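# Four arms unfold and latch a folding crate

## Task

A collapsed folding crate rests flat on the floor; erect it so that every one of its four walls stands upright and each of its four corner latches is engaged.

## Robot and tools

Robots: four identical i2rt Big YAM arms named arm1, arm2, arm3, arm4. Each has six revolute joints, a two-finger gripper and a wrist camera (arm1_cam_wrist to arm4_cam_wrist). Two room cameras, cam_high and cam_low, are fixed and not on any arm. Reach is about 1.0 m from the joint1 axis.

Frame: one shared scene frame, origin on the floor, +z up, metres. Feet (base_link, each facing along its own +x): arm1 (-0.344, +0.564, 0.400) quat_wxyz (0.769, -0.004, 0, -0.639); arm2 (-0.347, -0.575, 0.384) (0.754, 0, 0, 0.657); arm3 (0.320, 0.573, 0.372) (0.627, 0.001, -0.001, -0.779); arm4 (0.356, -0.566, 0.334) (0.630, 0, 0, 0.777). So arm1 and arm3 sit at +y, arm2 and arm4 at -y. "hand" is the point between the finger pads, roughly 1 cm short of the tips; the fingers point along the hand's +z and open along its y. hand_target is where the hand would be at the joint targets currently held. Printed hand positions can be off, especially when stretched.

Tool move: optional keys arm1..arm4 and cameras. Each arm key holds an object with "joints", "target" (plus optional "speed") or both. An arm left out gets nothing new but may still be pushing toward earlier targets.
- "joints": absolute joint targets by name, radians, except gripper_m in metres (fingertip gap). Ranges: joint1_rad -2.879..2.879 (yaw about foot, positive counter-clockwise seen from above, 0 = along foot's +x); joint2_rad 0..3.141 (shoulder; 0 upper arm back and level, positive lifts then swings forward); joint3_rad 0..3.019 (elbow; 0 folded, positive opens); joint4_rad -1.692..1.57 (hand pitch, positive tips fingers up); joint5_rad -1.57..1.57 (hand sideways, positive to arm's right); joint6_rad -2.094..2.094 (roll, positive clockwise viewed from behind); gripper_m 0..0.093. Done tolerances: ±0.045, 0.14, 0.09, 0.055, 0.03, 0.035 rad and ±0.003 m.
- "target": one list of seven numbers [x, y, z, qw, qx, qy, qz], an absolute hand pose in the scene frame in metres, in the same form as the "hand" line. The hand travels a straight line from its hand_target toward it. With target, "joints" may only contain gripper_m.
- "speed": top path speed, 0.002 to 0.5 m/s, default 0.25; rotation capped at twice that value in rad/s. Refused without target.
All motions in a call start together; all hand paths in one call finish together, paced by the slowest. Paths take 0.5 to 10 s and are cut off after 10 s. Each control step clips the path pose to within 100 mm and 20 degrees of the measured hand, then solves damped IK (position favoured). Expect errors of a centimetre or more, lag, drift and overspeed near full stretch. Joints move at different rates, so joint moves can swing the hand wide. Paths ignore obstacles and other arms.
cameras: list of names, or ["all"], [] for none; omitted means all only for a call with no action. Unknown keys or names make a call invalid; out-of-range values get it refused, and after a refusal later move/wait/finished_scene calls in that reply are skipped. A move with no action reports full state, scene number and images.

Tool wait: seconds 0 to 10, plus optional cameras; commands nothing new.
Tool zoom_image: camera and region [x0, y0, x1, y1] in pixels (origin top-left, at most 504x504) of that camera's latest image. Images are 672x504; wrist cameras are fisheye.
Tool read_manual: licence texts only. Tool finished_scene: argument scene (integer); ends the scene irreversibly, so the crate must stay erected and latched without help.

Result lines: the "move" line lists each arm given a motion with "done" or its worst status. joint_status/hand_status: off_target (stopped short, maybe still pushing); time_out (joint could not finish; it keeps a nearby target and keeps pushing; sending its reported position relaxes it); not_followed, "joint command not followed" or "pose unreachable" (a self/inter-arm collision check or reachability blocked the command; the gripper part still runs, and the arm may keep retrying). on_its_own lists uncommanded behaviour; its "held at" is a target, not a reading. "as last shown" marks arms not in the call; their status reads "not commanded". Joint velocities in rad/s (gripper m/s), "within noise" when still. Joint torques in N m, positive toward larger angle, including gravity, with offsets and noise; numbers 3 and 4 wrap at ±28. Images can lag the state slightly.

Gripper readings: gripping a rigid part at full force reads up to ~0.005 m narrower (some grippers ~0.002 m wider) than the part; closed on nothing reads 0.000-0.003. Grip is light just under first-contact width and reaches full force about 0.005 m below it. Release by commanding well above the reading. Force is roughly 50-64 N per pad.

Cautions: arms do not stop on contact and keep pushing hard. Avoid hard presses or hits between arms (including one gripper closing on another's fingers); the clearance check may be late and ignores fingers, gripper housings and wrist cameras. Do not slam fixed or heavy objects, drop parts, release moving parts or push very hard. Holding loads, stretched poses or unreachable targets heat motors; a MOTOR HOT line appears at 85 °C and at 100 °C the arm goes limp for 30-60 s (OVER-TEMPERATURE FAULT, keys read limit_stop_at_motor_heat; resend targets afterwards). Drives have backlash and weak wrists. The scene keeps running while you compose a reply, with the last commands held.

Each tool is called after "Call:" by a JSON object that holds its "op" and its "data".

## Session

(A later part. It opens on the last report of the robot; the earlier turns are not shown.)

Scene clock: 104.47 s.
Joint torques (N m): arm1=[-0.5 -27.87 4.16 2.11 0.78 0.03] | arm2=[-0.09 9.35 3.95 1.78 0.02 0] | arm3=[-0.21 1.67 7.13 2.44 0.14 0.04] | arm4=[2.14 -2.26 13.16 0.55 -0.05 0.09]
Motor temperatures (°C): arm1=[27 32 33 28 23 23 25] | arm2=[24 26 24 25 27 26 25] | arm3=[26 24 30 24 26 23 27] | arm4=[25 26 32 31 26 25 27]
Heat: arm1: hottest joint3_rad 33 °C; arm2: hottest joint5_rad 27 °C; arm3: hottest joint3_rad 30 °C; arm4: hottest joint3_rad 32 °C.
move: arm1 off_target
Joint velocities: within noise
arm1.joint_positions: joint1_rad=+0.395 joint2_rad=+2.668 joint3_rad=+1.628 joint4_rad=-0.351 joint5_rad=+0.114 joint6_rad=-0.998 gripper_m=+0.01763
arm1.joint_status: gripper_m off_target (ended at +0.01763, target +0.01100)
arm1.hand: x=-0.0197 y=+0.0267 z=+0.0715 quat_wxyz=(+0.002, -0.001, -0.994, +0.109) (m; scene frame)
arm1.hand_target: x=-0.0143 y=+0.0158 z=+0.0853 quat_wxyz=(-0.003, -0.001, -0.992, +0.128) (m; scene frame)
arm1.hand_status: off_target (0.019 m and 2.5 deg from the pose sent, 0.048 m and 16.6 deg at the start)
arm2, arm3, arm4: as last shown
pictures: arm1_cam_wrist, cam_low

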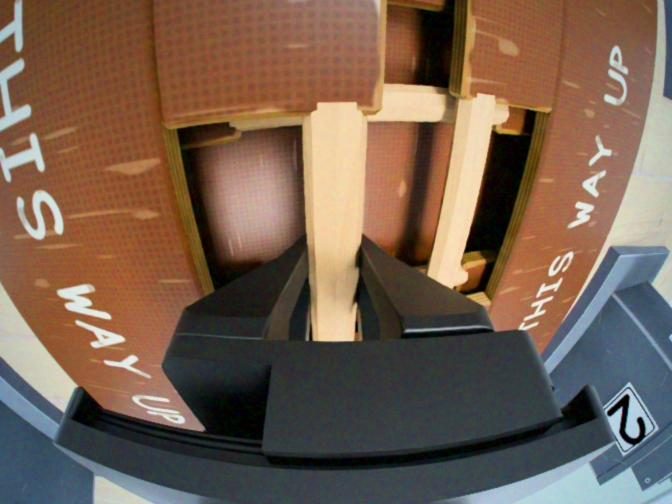

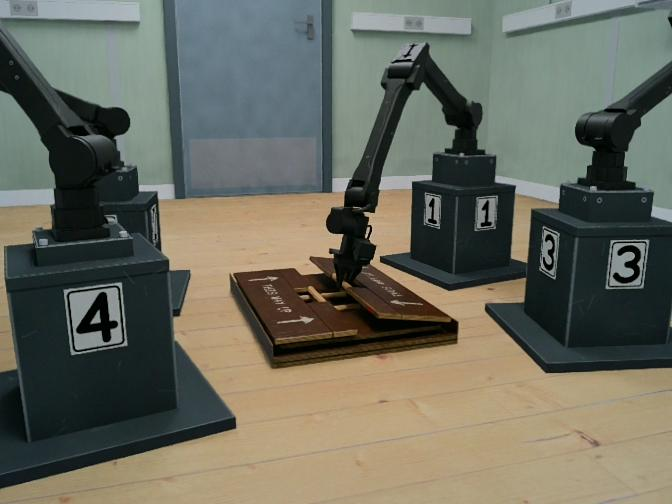

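Call:
{"op": "move", "data": {"arm1": {"target": [-0.013, 0.036, 0.142, 0, 0, 0.9612, -0.2756], "speed": 0.1}}}

Call:
{"op": "move", "data": {"arm1": {"target": [-0.013, 0.068, 0.182, 0, 0, 0.9171, -0.3987], "speed": 0.1}, "cameras": ["arm1_cam_wrist", "cam_low", "cam_high"]}}

Call:
{"op": "zoom_image", "data": {"camera": "cam_low", "region": [220, 180, 470, 380]}}

Scene clock: 108.23 s.
Joint torques (N m): arm1=[0.38 -25.76 3.33 2.19 0.82 0.06] | arm2=[-0.03 9.41 3.95 1.8 0.03 0] | arm3=[-0.5 1.26 7.23 2.18 0.11 -0.02] | arm4=[2.08 -2.26 13.16 0.57 -0.05 0.09]
Motor temperatures (°C): arm1=[27 32 33 28 23 23 25] | arm2=[24 26 24 25 27 26 25] | arm3=[26 24 30 24 26 23 27] | arm4=[25 26 32 31 26 25 27]
Heat: arm1: hottest joint3_rad 33 °C; arm2: hottest joint5_rad 27 °C; arm3: hottest joint3_rad 30 °C; arm4: hottest joint3_rad 32 °C.
move: arm1 off_target
Joint velocities: within noise
arm1.joint_positions: joint1_rad=+0.458 joint2_rad=+2.515 joint3_rad=+1.335 joint4_rad=+0.037 joint5_rad=+0.306 joint6_rad=-0.989 gripper_m=+0.01759
arm1.joint_status: not commanded
arm1.hand: x=-0.0206 y=+0.0400 z=+0.1272 quat_wxyz=(+0.004, -0.002, -0.966, +0.260) (m; scene frame)
arm1.hand_target: x=-0.0134 y=+0.0347 z=+0.1416 quat_wxyz=(+0.000, +0.000, -0.961, +0.276) (m; scene frame)
arm1.hand_status: off_target (0.017 m and 1.9 deg from the pose sent, 0.071 m and 19.5 deg at the start)
arm2, arm3, arm4: as last shown
pictures: none

Scene clock: 110.23 s.
Joint torques (N m): arm1=[1.14 -23 2.28 2.65 0.87 0.01] | arm2=[-0.09 9.47 3.97 1.78 0.03 0] | arm3=[-0.38 1.55 7.35 2.37 0.13 -0.02] | arm4=[2.14 -2.26 13.15 0.57 -0.05 0.09]
Motor temperatures (°C): arm1=[27 32 33 28 23 23 25] | arm2=[24 26 24 25 27 26 25] | arm3=[26 24 30 24 26 23 27] | arm4=[25 26 32 31 26 25 27]
Heat: arm1: hottest joint3_rad 33 °C; arm2: hottest joint5_rad 27 °C; arm3: hottest joint3_rad 30 °C; arm4: hottest joint3_rad 32 °C.
move: arm1 off_target
Joint velocities: within noise
arm1.joint_positions: joint1_rad=+0.533 joint2_rad=+2.444 joint3_rad=+1.126 joint4_rad=+0.393 joint5_rad=+0.491 joint6_rad=-1.011 gripper_m=+0.01756
arm1.joint_status: not commanded
arm1.hand: x=-0.0210 y=+0.0657 z=+0.1711 quat_wxyz=(+0.004, -0.003, -0.922, +0.387) (m; scene frame)
arm1.hand_target: x=-0.0139 y=+0.0661 z=+0.1819 quat_wxyz=(+0.002, +0.004, -0.917, +0.399) (m; scene frame)
arm1.hand_status: off_target (0.014 m and 1.6 deg from the pose sent, 0.062 m and 16.9 deg at the start)
arm2, arm3, arm4: as last shown
pictures: arm1_cam_wrist, cam_high, cam_low

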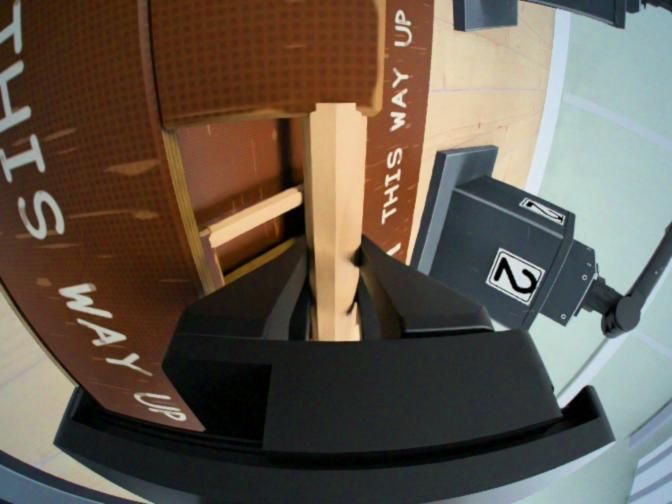

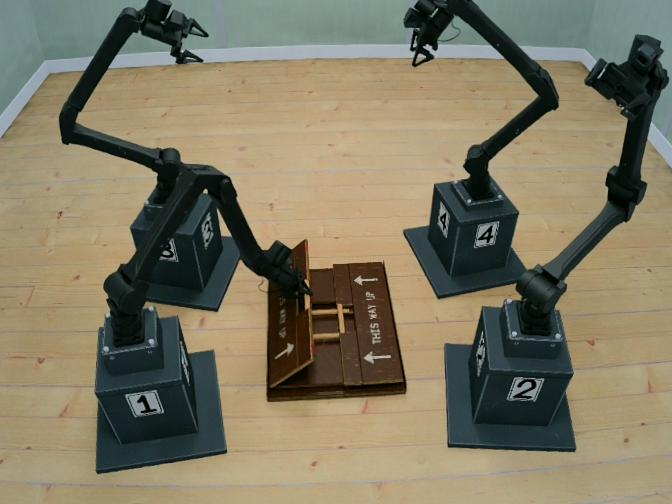

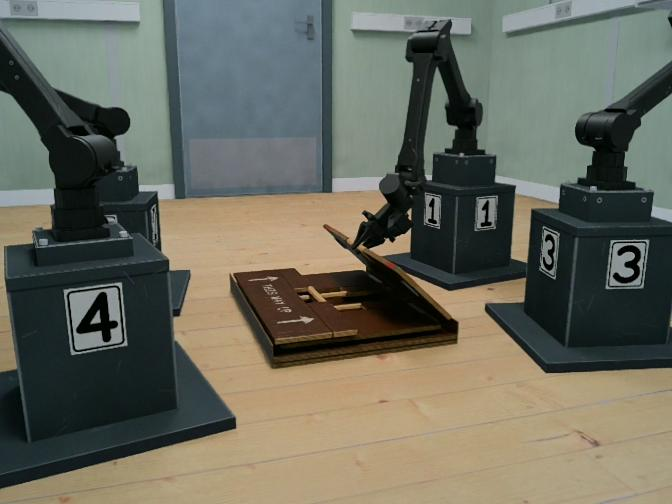

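Scaled by 2.016 from the camera's 672x504 image, which has a finer 960x720 frame.

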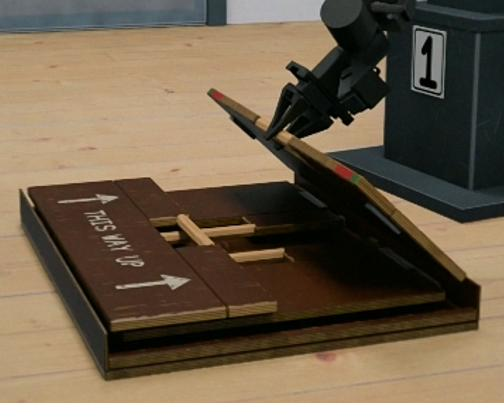

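Call:
{"op": "move", "data": {"arm1": {"target": [-0.013, 0.104, 0.208, 0, 0, 0.866, -0.5], "speed": 0.1}, "cameras": ["arm1_cam_wrist", "cam_low"]}}

Call:
{"op": "zoom_image", "data": {"camera": "cam_low", "region": [220, 180, 470, 380]}}

Scene clock: 113.93 s.
Joint torques (N m): arm1=[1.08 -20.37 1.7 2.95 0.96 0.08] | arm2=[-0.03 9.41 3.97 1.78 0.02 0] | arm3=[-0.44 1.73 7.17 2.41 0.13 0.03] | arm4=[2.14 -2.32 13.15 0.55 -0.05 0.09]
Motor temperatures (°C): arm1=[27 32 33 28 23 23 25] | arm2=[24 26 24 25 27 26 25] | arm3=[26 24 30 24 26 23 27] | arm4=[25 26 32 31 26 25 27]
Heat: arm1: hottest joint3_rad 33 °C; arm2: hottest joint5_rad 27 °C; arm3: hottest joint3_rad 30 °C; arm4: hottest joint3_rad 32 °C.
move: arm1 off_target
Joint velocities: within noise
arm1.joint_positions: joint1_rad=+0.616 joint2_rad=+2.441 joint3_rad=+0.986 joint4_rad=+0.726 joint5_rad=+0.669 joint6_rad=-1.063 gripper_m=+0.01755
arm1.joint_status: not commanded
arm1.hand: x=-0.0215 y=+0.0979 z=+0.2038 quat_wxyz=(+0.006, -0.006, -0.871, +0.491) (m; scene frame)
arm1.hand_target: x=-0.0166 y=+0.1005 z=+0.2081 quat_wxyz=(+0.003, -0.003, -0.866, +0.501) (m; scene frame)
arm1.hand_status: off_target (0.011 m and 1.5 deg from the pose sent, 0.054 m and 14.5 deg at the start)
arm2, arm3, arm4: as last shown
pictures: arm1_cam_wrist, cam_low

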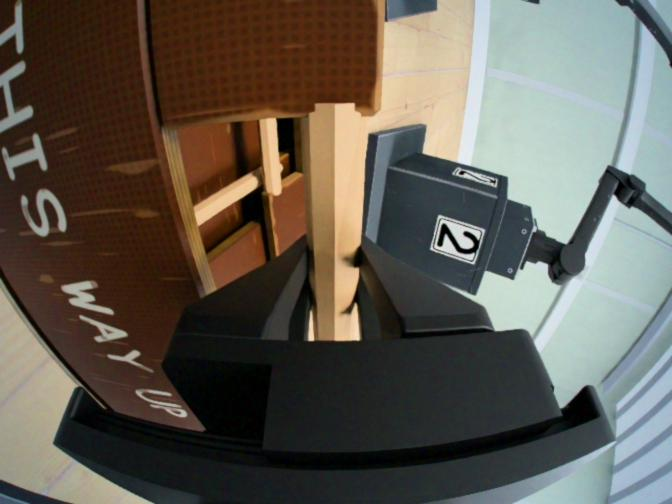

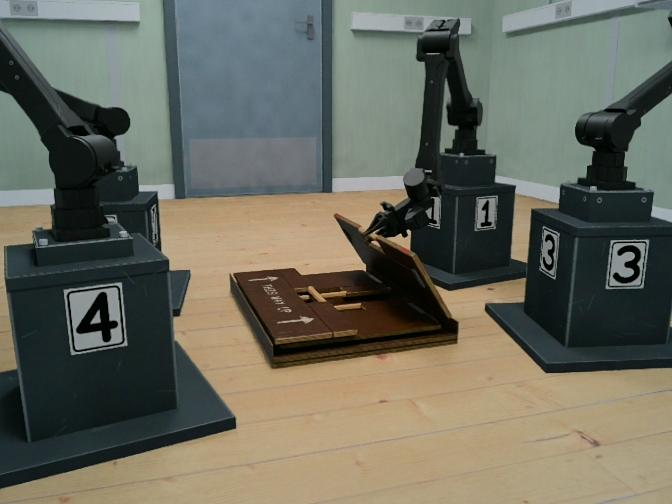

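Scaled by 2.016 from the camera's 672x504 image, which has a finer 960x720 frame.

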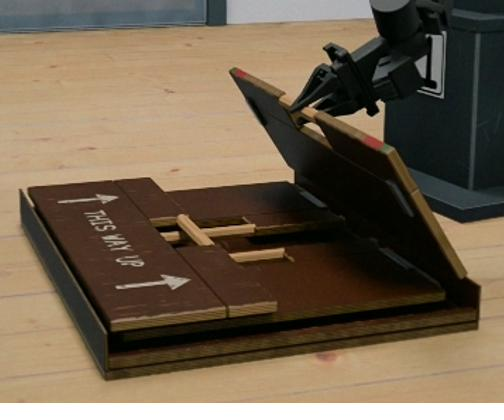

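Call:
{"op": "move", "data": {"arm1": {"target": [-0.014, 0.153, 0.226, 0, 0, 0.7934, -0.6088], "speed": 0.1}, "cameras": ["arm1_cam_wrist", "cam_low"]}}

Call:
{"op": "zoom_image", "data": {"camera": "cam_low", "region": [220, 180, 470, 380]}}

Scene clock: 117.23 s.
Joint torques (N m): arm1=[2.02 -17.55 0.43 3 0.53 0.14] | arm2=[-0.03 9.41 3.96 1.77 0.03 0] | arm3=[-0.62 2.08 7.28 2.28 0.13 0] | arm4=[2.08 -2.26 13.16 0.55 -0.05 0.09]
Motor temperatures (°C): arm1=[27 32 32 28 23 23 25] | arm2=[24 26 24 25 27 26 25] | arm3=[26 24 30 24 26 23 27] | arm4=[25 26 32 31 26 25 27]
Heat: arm1: hottest joint2_rad 32 °C; arm2: hottest joint5_rad 27 °C; arm3: hottest joint3_rad 30 °C; arm4: hottest joint3_rad 32 °C.
move: arm1 off_target
Joint velocities: within noise
arm1.joint_positions: joint1_rad=+0.728 joint2_rad=+2.542 joint3_rad=+0.904 joint4_rad=+1.201 joint5_rad=+0.887 joint6_rad=-1.221 gripper_m=+0.01755
arm1.joint_status: not commanded
arm1.hand: x=-0.0217 y=+0.1420 z=+0.2294 quat_wxyz=(+0.009, -0.008, -0.794, +0.607) (m; scene frame)
arm1.hand_target: x=-0.0134 y=+0.1518 z=+0.2268 quat_wxyz=(+0.001, +0.001, -0.793, +0.610) (m; scene frame)
arm1.hand_status: off_target (0.014 m and 1.4 deg from the pose sent, 0.060 m and 16.2 deg at the start)
arm2, arm3, arm4: as last shown
pictures: arm1_cam_wrist, cam_low

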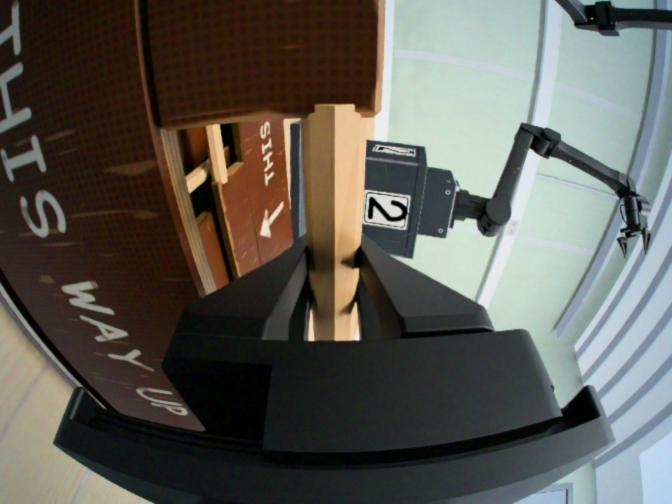

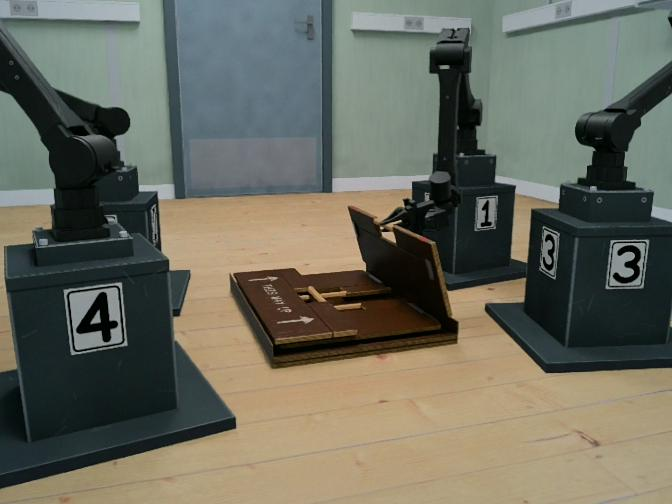

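Scaled by 2.016 from the camera's 672x504 image, which has a finer 960x720 frame.

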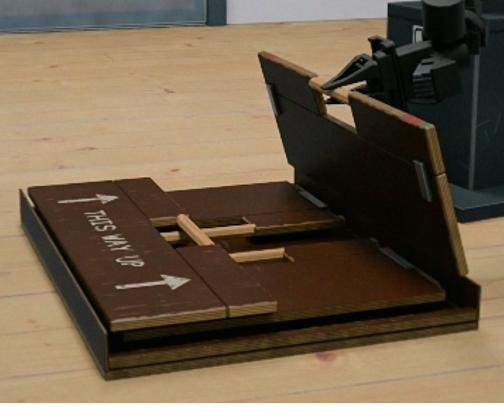

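Call:
{"op": "move", "data": {"arm1": {"joints": {"gripper_m": 0.022}}}}

Call:
{"op": "move", "data": {"arm1": {"target": [-0.014, 0.2, 0.222, 0, 0, 0.7934, -0.6088], "speed": 0.06}, "cameras": ["arm1_cam_wrist", "cam_low"]}}

Call:
{"op": "zoom_image", "data": {"camera": "cam_low", "region": [220, 180, 470, 380]}}

Scene clock: 119.47 s.
Joint torques (N m): arm1=[0.56 -18.26 0.39 2.91 0.38 0.11] | arm2=[-0.15 9.47 3.96 1.8 0.02 0] | arm3=[-0.21 1.26 7.25 2.35 0.13 0.03] | arm4=[2.14 -2.26 13.15 0.55 -0.05 0.09]
Motor temperatures (°C): arm1=[27 32 32 28 23 23 25] | arm2=[24 26 24 25 27 26 25] | arm3=[26 24 30 24 26 23 27] | arm4=[25 26 32 31 26 25 27]
Heat: arm1: hottest joint2_rad 32 °C; arm2: hottest joint5_rad 27 °C; arm3: hottest joint3_rad 30 °C; arm4: hottest joint3_rad 32 °C.
move: arm1 done
Joint velocities: within noise
arm1.joint_positions: joint1_rad=+0.757 joint2_rad=+2.544 joint3_rad=+0.904 joint4_rad=+1.204 joint5_rad=+0.890 joint6_rad=-1.221 gripper_m=+0.02197
arm1.joint_status: all done
arm1.hand: x=-0.0103 y=+0.1517 z=+0.2292 quat_wxyz=(+0.000, +0.002, -0.794, +0.608) (m; scene frame)
arm1.hand_target: x=-0.0096 y=+0.1548 z=+0.2271 quat_wxyz=(-0.002, +0.004, -0.792, +0.610) (m; scene frame)
arm1.hand_status: not commanded
arm2.joint_positions: joint1_rad=+0.742 joint2_rad=+0.378 joint3_rad=+1.702 joint4_rad=-1.262 joint5_rad=-0.142 joint6_rad=-0.320 gripper_m=+0.09396
arm2.joint_status: not commanded
arm2.hand: x=-0.3865 y=-0.5610 z=+1.1031 quat_wxyz=(-0.397, +0.664, -0.167, -0.611) (m; scene frame)
arm2.hand_target: x=-0.3859 y=-0.5619 z=+1.1085 quat_wxyz=(-0.399, +0.660, -0.165, -0.614) (m; scene frame)
arm2.hand_status: not commanded
arm3.joint_positions: joint1_rad=+0.368 joint2_rad=+0.508 joint3_rad=+1.375 joint4_rad=-1.360 joint5_rad=-0.070 joint6_rad=+0.635 gripper_m=+0.09396
arm3.joint_status: not commanded
arm3.hand: x=+0.3593 y=+0.3880 z=+0.9196 quat_wxyz=(-0.486, -0.725, -0.459, +0.167) (m; scene frame)
arm3.hand_target: x=+0.3588 y=+0.3913 z=+0.9281 quat_wxyz=(-0.494, -0.720, -0.456, +0.170) (m; scene frame)
arm3.hand_status: not commanded
arm4: as last shown
pictures: none

Scene clock: 120.97 s.
Joint torques (N m): arm1=[0.5 -17.26 -0.68 2.58 0.47 0.24] | arm2=[-0.03 9.41 3.96 1.78 0.02 -0.01] | arm3=[-0.91 1.85 7.31 2.32 0.13 0] | arm4=[2.14 -2.26 13.16 0.55 -0.05 0.09]
Motor temperatures (°C): arm1=[27 32 32 28 23 23 25] | arm2=[24 26 24 25 27 26 25] | arm3=[26 24 30 24 26 23 27] | arm4=[25 26 32 31 26 25 27]
Heat: arm1: hottest joint2_rad 32 °C; arm2: hottest joint5_rad 27 °C; arm3: hottest joint3_rad 30 °C; arm4: hottest joint3_rad 32 °C.
move: arm1 done
Joint velocities: within noise
arm1.joint_positions: joint1_rad=+0.844 joint2_rad=+2.547 joint3_rad=+0.847 joint4_rad=+1.215 joint5_rad=+0.976 joint6_rad=-1.163 gripper_m=+0.02197
arm1.joint_status: not commanded
arm1.hand: x=-0.0118 y=+0.1939 z=+0.2277 quat_wxyz=(+0.004, +0.002, -0.792, +0.610) (m; scene frame)
arm1.hand_target: x=-0.0148 y=+0.1996 z=+0.2226 quat_wxyz=(+0.000, +0.000, -0.793, +0.609) (m; scene frame)
arm1.hand_status: done (0.009 m and 0.6 deg from the pose sent, 0.049 m and 0.3 deg at the start)
arm2, arm3: as last shown
arm4.joint_positions: joint1_rad=-0.559 joint2_rad=+0.956 joint3_rad=+1.606 joint4_rad=-1.697 joint5_rad=-0.009 joint6_rad=-0.324 gripper_m=+0.09396
arm4.joint_status: not commanded
arm4.hand: x=+0.4540 y=-0.2964 z=+0.8296 quat_wxyz=(-0.231, +0.674, -0.692, -0.116) (m; scene frame)
arm4.hand_target: x=+0.4525 y=-0.2975 z=+0.8475 quat_wxyz=(-0.246, +0.673, -0.686, -0.122) (m; scene frame)
arm4.hand_status: not commanded
pictures: arm1_cam_wrist, cam_low

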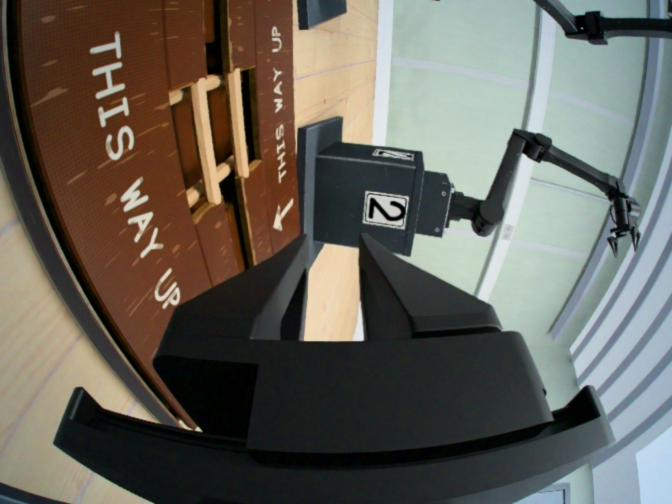

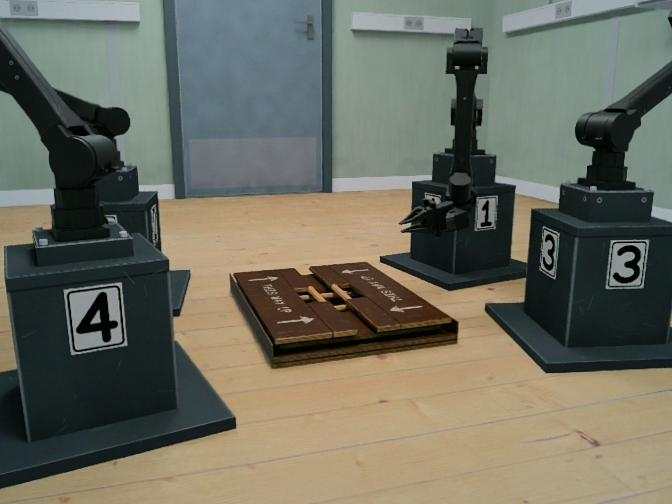

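Scaled by 2.016 from the camera's 672x504 image, which has a finer 960x720 frame.

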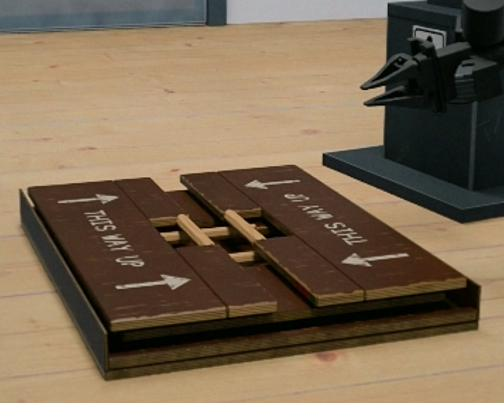

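Call:
{"op": "move", "data": {"arm1": {"target": [-0.015, 0.08, 0.25, 0, 0, 0.9239, -0.3827], "speed": 0.15, "joints": {"gripper_m": 0.045}}}}

Call:
{"op": "move", "data": {"arm1": {"target": [-0.016, -0.012, 0.125, 0, 0, 0.9877, 0.1564], "speed": 0.15}, "cameras": ["arm1_cam_wrist", "cam_low"]}}

Scene clock: 127.53 s.
Joint torques (N m): arm1=[-0.56 -20.54 5.68 1.36 0.29 0.25] | arm2=[-0.09 9.41 3.95 1.78 0.03 0] | arm3=[-0.73 2.14 7.2 2.28 0.12 0] | arm4=[2.14 -2.26 13.15 0.55 -0.05 0.09]
Motor temperatures (°C): arm1=[27 32 32 28 23 23 25] | arm2=[24 26 24 25 27 26 25] | arm3=[26 24 30 24 26 23 27] | arm4=[25 26 32 30 26 25 26]
Heat: arm1: hottest joint2_rad 32 °C; arm2: hottest joint5_rad 27 °C; arm3: hottest joint3_rad 30 °C; arm4: hottest joint3_rad 32 °C.
move: arm1 off_target
Joint velocities: within noise
arm1.joint_positions: joint1_rad=+0.560 joint2_rad=+2.237 joint3_rad=+0.996 joint4_rad=+0.275 joint5_rad=+0.487 joint6_rad=-1.003 gripper_m=+0.04494
arm1.joint_status: all done
arm1.hand: x=-0.0240 y=+0.0947 z=+0.2381 quat_wxyz=(+0.009, +0.012, -0.928, +0.372) (m; scene frame)
arm1.hand_target: x=-0.0159 y=+0.0810 z=+0.2487 quat_wxyz=(-0.002, -0.001, -0.925, +0.381) (m; scene frame)
arm1.hand_status: off_target (0.021 m and 2.2 deg from the pose sent, 0.116 m and 30.2 deg at the start)
arm2, arm3, arm4: as last shown
pictures: none

Scene clock: 132.27 s.
Joint torques (N m): arm1=[-0.73 -26.52 9.76 -0.47 -0.05 -0.06] | arm2=[-0.03 9.41 3.96 1.78 0.03 0] | arm3=[-0.32 1.67 7.23 2.21 0.11 0.01] | arm4=[2.14 -2.26 13.16 0.55 -0.05 0.09]
Motor temperatures (°C): arm1=[27 32 32 28 23 23 25] | arm2=[24 26 24 25 27 26 25] | arm3=[26 24 30 24 26 23 27] | arm4=[25 26 33 30 26 25 26]
Heat: arm1: hottest joint2_rad 32 °C; arm2: hottest joint5_rad 27 °C; arm3: hottest joint3_rad 30 °C; arm4: hottest joint3_rad 33 °C.
move: arm1 off_target
Joint velocities: within noise
arm1.joint_positions: joint1_rad=+0.309 joint2_rad=+2.857 joint3_rad=+2.270 joint4_rad=-1.272 joint5_rad=-0.150 joint6_rad=-1.086 gripper_m=+0.04495
arm1.joint_status: not commanded
arm1.hand: x=-0.0140 y=+0.0000 z=+0.1258 quat_wxyz=(+0.004, -0.007, -0.987, -0.158) (m; scene frame)
arm1.hand_target: x=-0.0138 y=-0.0114 z=+0.1247 quat_wxyz=(-0.002, -0.003, -0.988, -0.151) (m; scene frame)
arm1.hand_status: off_target (0.012 m and 1.0 deg from the pose sent, 0.156 m and 61.7 deg at the start)
arm2, arm3, arm4: as last shown
pictures: arm1_cam_wrist, cam_low

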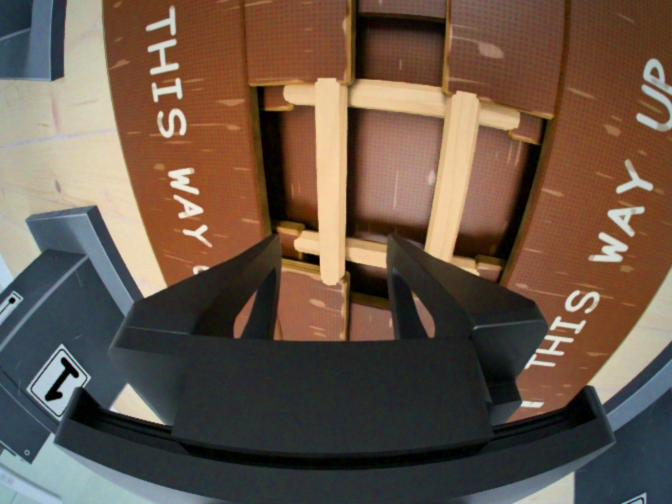

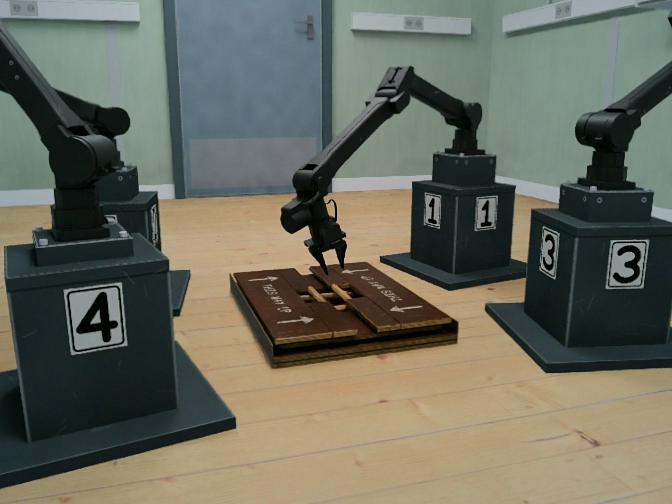

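Call:
{"op": "move", "data": {"arm1": {"target": [-0.016, 0.006, 0.065, 0, 0, 0.9877, 0.1564], "speed": 0.1, "joints": {"gripper_m": 0.036}}, "cameras": ["arm1_cam_wrist"]}}

Call:
{"op": "zoom_image", "data": {"camera": "arm1_cam_wrist", "region": [220, 70, 560, 350]}}

Scene clock: 135.67 s.
Joint torques (N m): arm1=[-0.03 -27.34 9.14 0.23 -0.15 -0.09] | arm2=[-0.15 9.47 3.95 1.81 0.03 0] | arm3=[-0.32 1.9 7.25 2.43 0.12 -0.01] | arm4=[2.08 -2.26 13.16 0.55 -0.05 0.09]
Motor temperatures (°C): arm1=[27 32 32 28 23 23 25] | arm2=[24 26 24 25 27 26 25] | arm3=[26 24 30 24 26 23 27] | arm4=[25 26 33 30 26 25 26]
Heat: arm1: hottest joint2_rad 32 °C; arm2: hottest joint5_rad 27 °C; arm3: hottest joint3_rad 30 °C; arm4: hottest joint3_rad 33 °C.
move: arm1 off_target
Joint velocities: within noise
arm1.joint_positions: joint1_rad=+0.309 joint2_rad=+2.959 joint3_rad=+2.287 joint4_rad=-1.220 joint5_rad=-0.153 joint6_rad=-1.087 gripper_m=+0.03606
arm1.joint_status: all done
arm1.hand: x=-0.0257 y=+0.0219 z=+0.0624 quat_wxyz=(+0.011, -0.008, -0.985, -0.173) (m; scene frame)
arm1.hand_target: x=-0.0165 y=+0.0072 z=+0.0655 quat_wxyz=(+0.000, +0.001, -0.988, -0.156) (m; scene frame)
arm1.hand_status: off_target (0.019 m and 2.5 deg from the pose sent, 0.061 m and 1.0 deg at the start)
arm2, arm3, arm4: as last shown
pictures: arm1_cam_wrist

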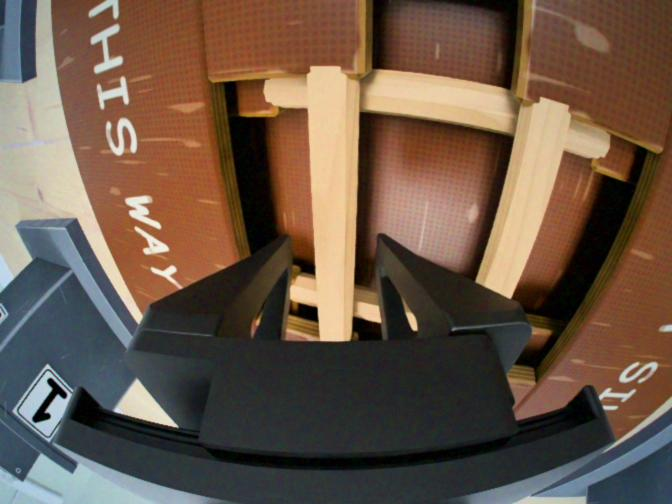

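Scaled by 1.482 from the camera's 672x504 image, which has a finer 960x720 frame.

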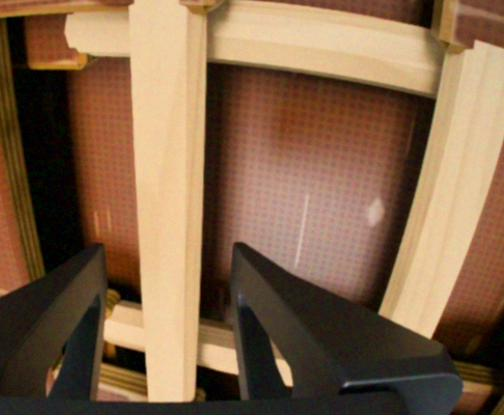

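Call:
{"op": "move", "data": {"arm1": {"target": [-0.010, 0.0155, 0.034, 0, 0, 0.9877, 0.1564], "speed": 0.1}, "cameras": ["arm1_cam_wrist"]}}

Call:
{"op": "move", "data": {"arm1": {"joints": {"gripper_m": 0.006}}, "cameras": ["arm1_cam_wrist", "cam_low"]}}

Call:
{"op": "zoom_image", "data": {"camera": "arm1_cam_wrist", "region": [220, 70, 560, 350]}}

Call:
{"op": "zoom_image", "data": {"camera": "cam_low", "region": [280, 220, 400, 340]}}

Scene clock: 138.70 s.
Joint torques (N m): arm1=[0.73 -26.52 9.01 0.01 -0.14 0.1] | arm2=[-0.09 9.41 3.96 1.8 0.03 0] | arm3=[-0.79 1.73 7.13 2.32 0.1 0] | arm4=[2.14 -2.26 13.15 0.55 -0.05 0.09]
Motor temperatures (°C): arm1=[27 32 32 28 23 23 25] | arm2=[24 26 24 25 27 26 25] | arm3=[26 24 30 24 26 23 27] | arm4=[25 26 33 30 26 25 26]
Heat: arm1: hottest joint2_rad 32 °C; arm2: hottest joint5_rad 27 °C; arm3: hottest joint3_rad 30 °C; arm4: hottest joint3_rad 33 °C.
move: arm1 off_target
Joint velocities: within noise
arm1.joint_positions: joint1_rad=+0.316 joint2_rad=+3.022 joint3_rad=+2.336 joint4_rad=-1.197 joint5_rad=-0.156 joint6_rad=-1.087 gripper_m=+0.03606
arm1.joint_status: not commanded
arm1.hand: x=-0.0222 y=+0.0260 z=+0.0334 quat_wxyz=(+0.008, -0.004, -0.985, -0.170) (m; scene frame)
arm1.hand_target: x=-0.0098 y=+0.0165 z=+0.0345 quat_wxyz=(+0.000, +0.000, -0.988, -0.156) (m; scene frame)
arm1.hand_status: off_target (0.016 m and 1.9 deg from the pose sent, 0.033 m and 2.5 deg at the start)
arm2, arm3, arm4: as last shown
pictures: arm1_cam_wrist

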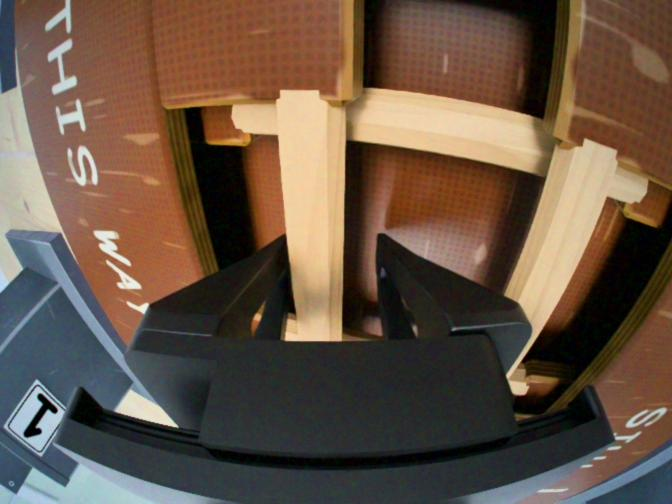

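Scene clock: 139.23 s.
Joint torques (N m): arm1=[0.44 -26.58 9.01 0.5 0.02 0.07] | arm2=[-0.09 9.41 3.96 1.78 0.03 0] | arm3=[-0.5 1.96 7.19 2.3 0.08 0.04] | arm4=[2.08 -2.26 13.16 0.57 -0.05 0.09]
Motor temperatures (°C): arm1=[27 32 32 28 23 23 25] | arm2=[24 26 24 25 27 26 25] | arm3=[26 24 30 24 26 23 27] | arm4=[25 26 33 30 26 25 26]
Heat: arm1: hottest joint2_rad 32 °C; arm2: hottest joint5_rad 27 °C; arm3: hottest joint3_rad 30 °C; arm4: hottest joint3_rad 33 °C.
move: arm1 off_target
Joint velocities: within noise
arm1.joint_positions: joint1_rad=+0.316 joint2_rad=+3.022 joint3_rad=+2.336 joint4_rad=-1.216 joint5_rad=-0.167 joint6_rad=-1.092 gripper_m=+0.01630
arm1.joint_status: gripper_m off_target (ended at +0.01633, target +0.00600)
arm1.hand: x=-0.0227 y=+0.0309 z=+0.0352 quat_wxyz=(+0.008, -0.003, -0.983, -0.181) (m; scene frame)
arm1.hand_target: x=-0.0103 y=+0.0182 z=+0.0352 quat_wxyz=(-0.001, +0.001, -0.987, -0.161) (m; scene frame)
arm1.hand_status: not commanded
arm2, arm3, arm4: as last shown
pictures: arm1_cam_wrist, cam_low

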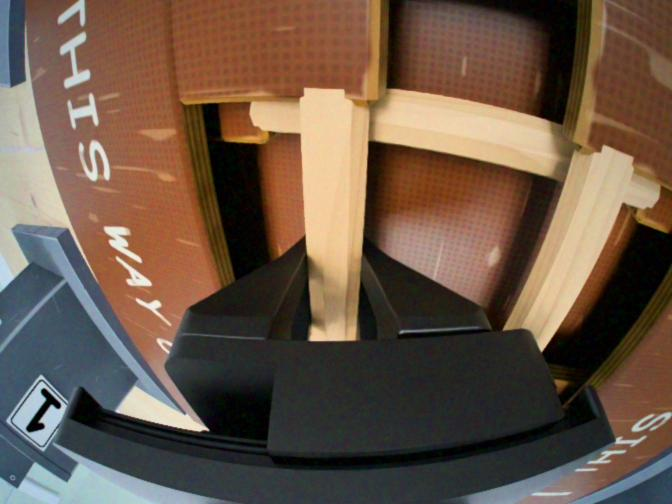

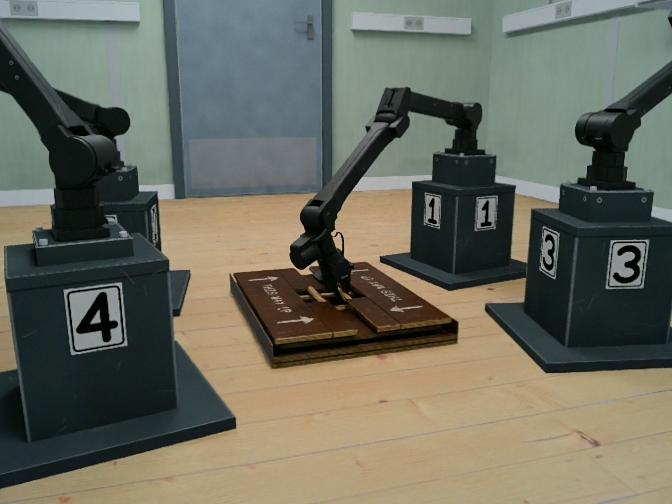

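Scaled by 1.482 from the camera's 672x504 image, which has a finer 960x720 frame.

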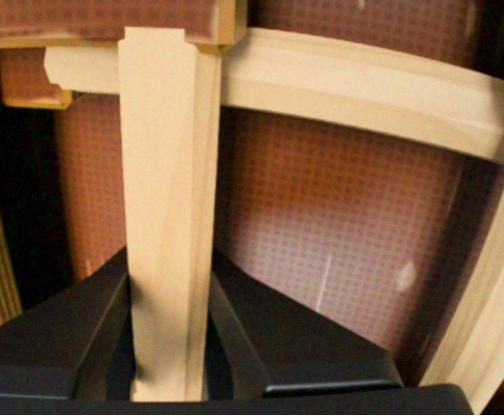

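Scaled by 4.200 from the camera's 672x504 image, which has a finer 960x720 frame.

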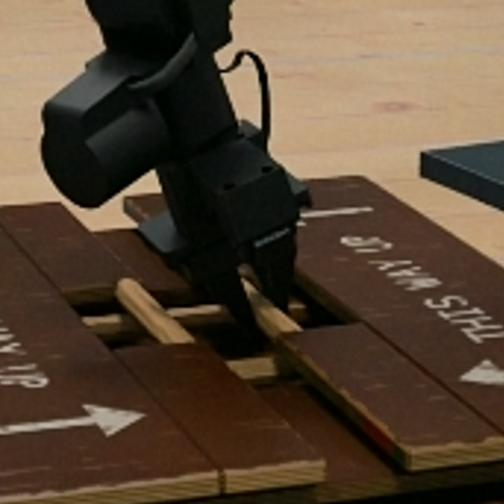

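Call:
{"op": "move", "data": {"arm1": {"target": [-0.010, 0.020, 0.112, 0, 0, 1, 0.0087], "speed": 0.1}}}

Call:
{"op": "move", "data": {"arm1": {"target": [-0.010, 0.042, 0.158, 0, 0, 0.9925, -0.1219], "speed": 0.1}}}

Call:
{"op": "move", "data": {"arm1": {"target": [-0.010, 0.076, 0.195, 0, 0, 0.9681, -0.2504], "speed": 0.1}}}

Call:
{"op": "move", "data": {"arm1": {"target": [-0.012, 0.118, 0.223, 0, 0, 0.9272, -0.3746], "speed": 0.1}, "cameras": ["arm1_cam_wrist", "cam_low"]}}

Call:
{"op": "zoom_image", "data": {"camera": "cam_low", "region": [220, 180, 470, 380]}}

Scene clock: 146.07 s.
Joint torques (N m): arm1=[0.5 -30.21 5.19 0.83 0.47 0.17] | arm2=[-0.09 9.47 3.96 1.78 0.02 0] | arm3=[-0.38 1.55 7.36 2.33 0.17 0] | arm4=[2.14 -2.26 13.16 0.55 -0.05 0.09]
Motor temperatures (°C): arm1=[27 33 33 28 23 23 25] | arm2=[24 26 24 25 27 26 25] | arm3=[26 24 30 24 26 23 27] | arm4=[25 26 33 30 26 24 26]
Heat: arm1: hottest joint2_rad 33 °C; arm2: hottest joint5_rad 27 °C; arm3: hottest joint3_rad 30 °C; arm4: hottest joint3_rad 33 °C.
move: arm1 off_target
Joint velocities: within noise
arm1.joint_positions: joint1_rad=+0.356 joint2_rad=+2.702 joint3_rad=+1.818 joint4_rad=-0.750 joint5_rad=-0.029 joint6_rad=-1.026 gripper_m=+0.01627
arm1.joint_status: not commanded
arm1.hand: x=-0.0227 y=+0.0336 z=+0.0887 quat_wxyz=(+0.007, -0.002, -0.999, -0.032) (m; scene frame)
arm1.hand_target: x=-0.0094 y=+0.0210 z=+0.1109 quat_wxyz=(+0.000, -0.001, -1.000, -0.010) (m; scene frame)
arm1.hand_status: off_target (0.030 m and 2.8 deg from the pose sent, 0.079 m and 19.9 deg at the start)
arm2, arm3, arm4: as last shown
pictures: none

Scene clock: 148.03 s.
Joint torques (N m): arm1=[0.56 -27.81 4.51 1.13 0.64 0.13] | arm2=[-0.09 9.47 3.96 1.8 0.02 0] | arm3=[-0.5 1.38 7.04 2.35 0.13 0.03] | arm4=[2.08 -2.26 13.16 0.57 -0.04 0.09]
Motor temperatures (°C): arm1=[27 33 33 28 23 23 25] | arm2=[24 26 24 25 27 26 25] | arm3=[26 24 30 24 26 23 27] | arm4=[25 26 33 30 26 24 26]
Heat: arm1: hottest joint2_rad 33 °C; arm2: hottest joint5_rad 27 °C; arm3: hottest joint3_rad 30 °C; arm4: hottest joint3_rad 33 °C.
move: arm1 off_target
Joint velocities: within noise
arm1.joint_positions: joint1_rad=+0.410 joint2_rad=+2.498 joint3_rad=+1.480 joint4_rad=-0.393 joint5_rad=+0.120 joint6_rad=-0.978 gripper_m=+0.01627
arm1.joint_status: not commanded
arm1.hand: x=-0.0239 y=+0.0492 z=+0.1361 quat_wxyz=(+0.008, -0.003, -0.995, +0.103) (m; scene frame)
arm1.hand_target: x=-0.0111 y=+0.0409 z=+0.1576 quat_wxyz=(+0.000, -0.001, -0.992, +0.122) (m; scene frame)
arm1.hand_status: off_target (0.027 m and 2.4 deg from the pose sent, 0.071 m and 17.6 deg at the start)
arm2.joint_positions: joint1_rad=+0.742 joint2_rad=+0.378 joint3_rad=+1.702 joint4_rad=-1.262 joint5_rad=-0.142 joint6_rad=-0.320 gripper_m=+0.09396
arm2.joint_status: not commanded
arm2.hand: x=-0.3865 y=-0.5610 z=+1.1031 quat_wxyz=(-0.397, +0.664, -0.167, -0.611) (m; scene frame)
arm2.hand_target: x=-0.3859 y=-0.5619 z=+1.1085 quat_wxyz=(-0.399, +0.660, -0.165, -0.614) (m; scene frame)
arm2.hand_status: not commanded
arm3.joint_positions: joint1_rad=+0.368 joint2_rad=+0.508 joint3_rad=+1.375 joint4_rad=-1.360 joint5_rad=-0.070 joint6_rad=+0.635 gripper_m=+0.09396
arm3.joint_status: not commanded
arm3.hand: x=+0.3593 y=+0.3880 z=+0.9196 quat_wxyz=(-0.486, -0.725, -0.459, +0.167) (m; scene frame)
arm3.hand_target: x=+0.3588 y=+0.3913 z=+0.9281 quat_wxyz=(-0.494, -0.720, -0.456, +0.170) (m; scene frame)
arm3.hand_status: not commanded
arm4: as last shown
pictures: none

Scene clock: 150.00 s.
Joint torques (N m): arm1=[0.97 -24.53 3.47 1.69 0.85 0.15] | arm2=[-0.03 9.47 3.96 1.77 0.03 0] | arm3=[-0.32 1.61 7.3 2.44 0.12 0] | arm4=[2.14 -2.26 13.16 0.57 -0.05 0.09]
Motor temperatures (°C): arm1=[27 33 32 28 23 23 25] | arm2=[24 26 24 25 27 26 25] | arm3=[26 24 30 24 26 23 27] | arm4=[25 26 33 30 26 24 26]
Heat: arm1: hottest joint2_rad 33 °C; arm2: hottest joint5_rad 27 °C; arm3: hottest joint3_rad 30 °C; arm4: hottest joint3_rad 33 °C.
move: arm1 off_target
Joint velocities: within noise
arm1.joint_positions: joint1_rad=+0.485 joint2_rad=+2.361 joint3_rad=+1.207 joint4_rad=-0.049 joint5_rad=+0.292 joint6_rad=-0.948 gripper_m=+0.01627
arm1.joint_status: not commanded
arm1.hand: x=-0.0250 y=+0.0771 z=+0.1758 quat_wxyz=(+0.008, -0.003, -0.972, +0.233) (m; scene frame)
arm1.hand_target: x=-0.0147 y=+0.0727 z=+0.1942 quat_wxyz=(+0.001, -0.003, -0.968, +0.250) (m; scene frame)
arm1.hand_status: off_target (0.024 m and 2.2 deg from the pose sent, 0.066 m and 17.2 deg at the start)
arm2, arm3: as last shown
arm4.joint_positions: joint1_rad=-0.559 joint2_rad=+0.956 joint3_rad=+1.606 joint4_rad=-1.697 joint5_rad=-0.009 joint6_rad=-0.324 gripper_m=+0.09396
arm4.joint_status: not commanded
arm4.hand: x=+0.4540 y=-0.2964 z=+0.8296 quat_wxyz=(-0.231, +0.674, -0.692, -0.116) (m; scene frame)
arm4.hand_target: x=+0.4525 y=-0.2975 z=+0.8475 quat_wxyz=(-0.246, +0.673, -0.686, -0.122) (m; scene frame)
arm4.hand_status: not commanded
pictures: none

Scene clock: 151.93 s.
Joint torques (N m): arm1=[1.38 -22.53 2.45 2.07 0.88 0.15] | arm2=[-0.09 9.47 3.96 1.8 0.03 0] | arm3=[-0.97 1.61 7.17 2.51 0.14 0.01] | arm4=[2.08 -2.26 13.16 0.55 -0.05 0.09]
Motor temperatures (°C): arm1=[27 33 32 28 23 23 25] | arm2=[24 26 24 25 27 26 25] | arm3=[26 24 30 24 26 23 27] | arm4=[25 26 33 30 26 24 26]
Heat: arm1: hottest joint2_rad 33 °C; arm2: hottest joint5_rad 27 °C; arm3: hottest joint3_rad 30 °C; arm4: hottest joint3_rad 33 °C.
move: arm1 off_target
Joint velocities: within noise
arm1.joint_positions: joint1_rad=+0.586 joint2_rad=+2.300 joint3_rad=+0.989 joint4_rad=+0.302 joint5_rad=+0.502 joint6_rad=-0.934 gripper_m=+0.01628
arm1.joint_status: not commanded
arm1.hand: x=-0.0265 y=+0.1145 z=+0.2076 quat_wxyz=(+0.011, -0.005, -0.932, +0.362) (m; scene frame)
arm1.hand_target: x=-0.0126 y=+0.1163 z=+0.2226 quat_wxyz=(+0.000, +0.000, -0.927, +0.375) (m; scene frame)
arm1.hand_status: off_target (0.021 m and 2.0 deg from the pose sent, 0.064 m and 17.0 deg at the start)
arm2, arm3, arm4: as last shown
pictures: arm1_cam_wrist, cam_low

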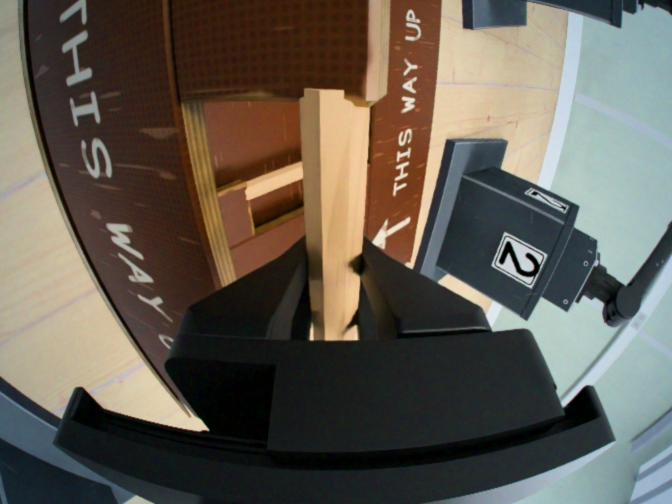

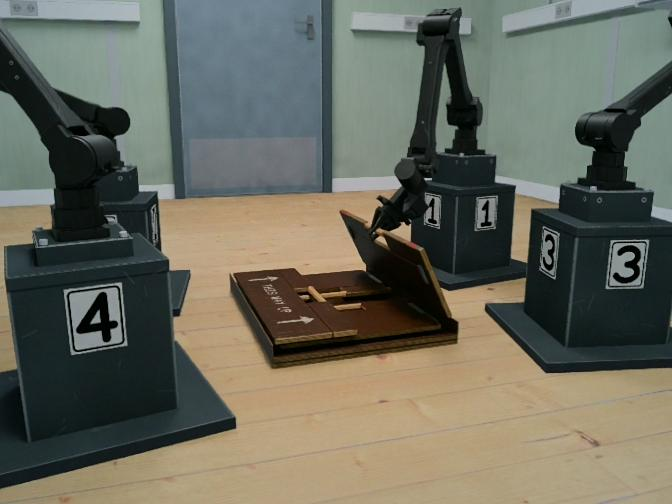

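Scaled by 2.016 from the camera's 672x504 image, which has a finer 960x720 frame.

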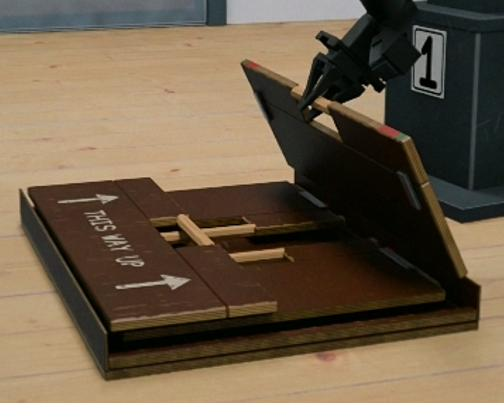

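Call:
{"op": "move", "data": {"arm1": {"target": [-0.013, 0.155, 0.242, 0, 0, 0.8870, -0.4617], "speed": 0.1}}}

Call:
{"op": "move", "data": {"arm1": {"target": [-0.013, 0.200, 0.250, 0, 0, 0.8387, -0.5446], "speed": 0.1}, "cameras": ["arm1_cam_wrist", "cam_low"]}}

Call:
{"op": "zoom_image", "data": {"camera": "cam_low", "region": [220, 180, 470, 380]}}

Scene clock: 154.80 s.
Joint torques (N m): arm1=[1.73 -21.48 1.46 2.8 0.94 0.01] | arm2=[-0.09 9.41 3.96 1.78 0.03 0] | arm3=[-0.79 1.79 7.17 2.33 0.12 0.03] | arm4=[2.14 -2.26 13.16 0.55 -0.05 0.09]
Motor temperatures (°C): arm1=[27 33 32 28 23 23 26] | arm2=[24 26 24 25 27 26 25] | arm3=[26 24 30 24 26 23 27] | arm4=[25 26 33 30 26 24 26]
Heat: arm1: hottest joint2_rad 33 °C; arm2: hottest joint5_rad 27 °C; arm3: hottest joint3_rad 30 °C; arm4: hottest joint3_rad 33 °C.
move: arm1 off_target
Joint velocities: within noise
arm1.joint_positions: joint1_rad=+0.685 joint2_rad=+2.301 joint3_rad=+0.864 joint4_rad=+0.554 joint5_rad=+0.674 joint6_rad=-0.932 gripper_m=+0.01630
arm1.joint_status: not commanded
arm1.hand: x=-0.0267 y=+0.1516 z=+0.2267 quat_wxyz=(+0.012, -0.007, -0.894, +0.447) (m; scene frame)
arm1.hand_target: x=-0.0124 y=+0.1539 z=+0.2422 quat_wxyz=(+0.000, +0.001, -0.887, +0.462) (m; scene frame)
arm1.hand_status: off_target (0.021 m and 2.4 deg from the pose sent, 0.055 m and 12.6 deg at the start)
arm2, arm3, arm4: as last shown
pictures: none

Scene clock: 156.47 s.
Joint torques (N m): arm1=[2.37 -19.78 -0.16 3.03 1.02 0] | arm2=[-0.03 9.41 3.96 1.81 0.03 0] | arm3=[-0.44 1.79 7.31 2.36 0.15 0.03] | arm4=[2.08 -2.2 13.16 0.55 -0.05 0.09]
Motor temperatures (°C): arm1=[27 33 32 28 23 23 26] | arm2=[24 26 24 25 27 26 25] | arm3=[26 24 30 24 26 23 27] | arm4=[25 26 33 30 26 24 26]
Heat: arm1: hottest joint2_rad 33 °C; arm2: hottest joint5_rad 27 °C; arm3: hottest joint3_rad 30 °C; arm4: hottest joint3_rad 33 °C.
move: arm1 off_target
Joint velocities: within noise
arm1.joint_positions: joint1_rad=+0.795 joint2_rad=+2.376 joint3_rad=+0.788 joint4_rad=+0.839 joint5_rad=+0.872 joint6_rad=-0.963 gripper_m=+0.01634
arm1.joint_status: not commanded
arm1.hand: x=-0.0279 y=+0.1896 z=+0.2354 quat_wxyz=(+0.016, -0.010, -0.846, +0.532) (m; scene frame)
arm1.hand_target: x=-0.0131 y=+0.1984 z=+0.2498 quat_wxyz=(+0.001, +0.001, -0.838, +0.545) (m; scene frame)
arm1.hand_status: off_target (0.023 m and 2.7 deg from the pose sent, 0.055 m and 12.9 deg at the start)
arm2, arm3, arm4: as last shown
pictures: arm1_cam_wrist, cam_low

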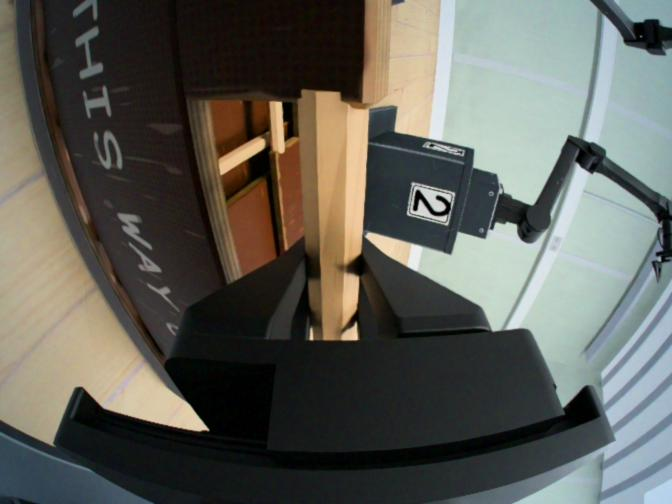

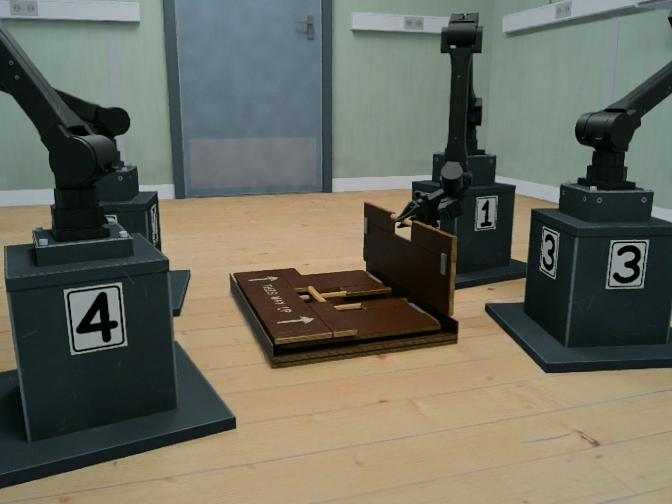

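Scaled by 2.016 from the camera's 672x504 image, which has a finer 960x720 frame.

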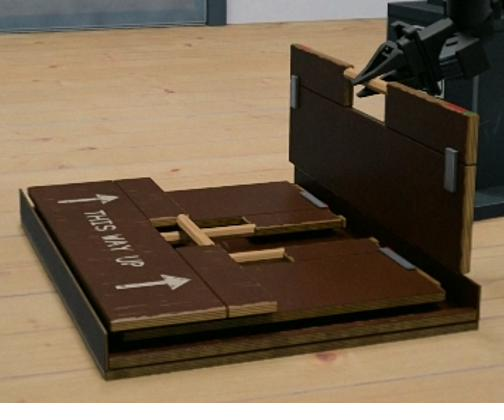

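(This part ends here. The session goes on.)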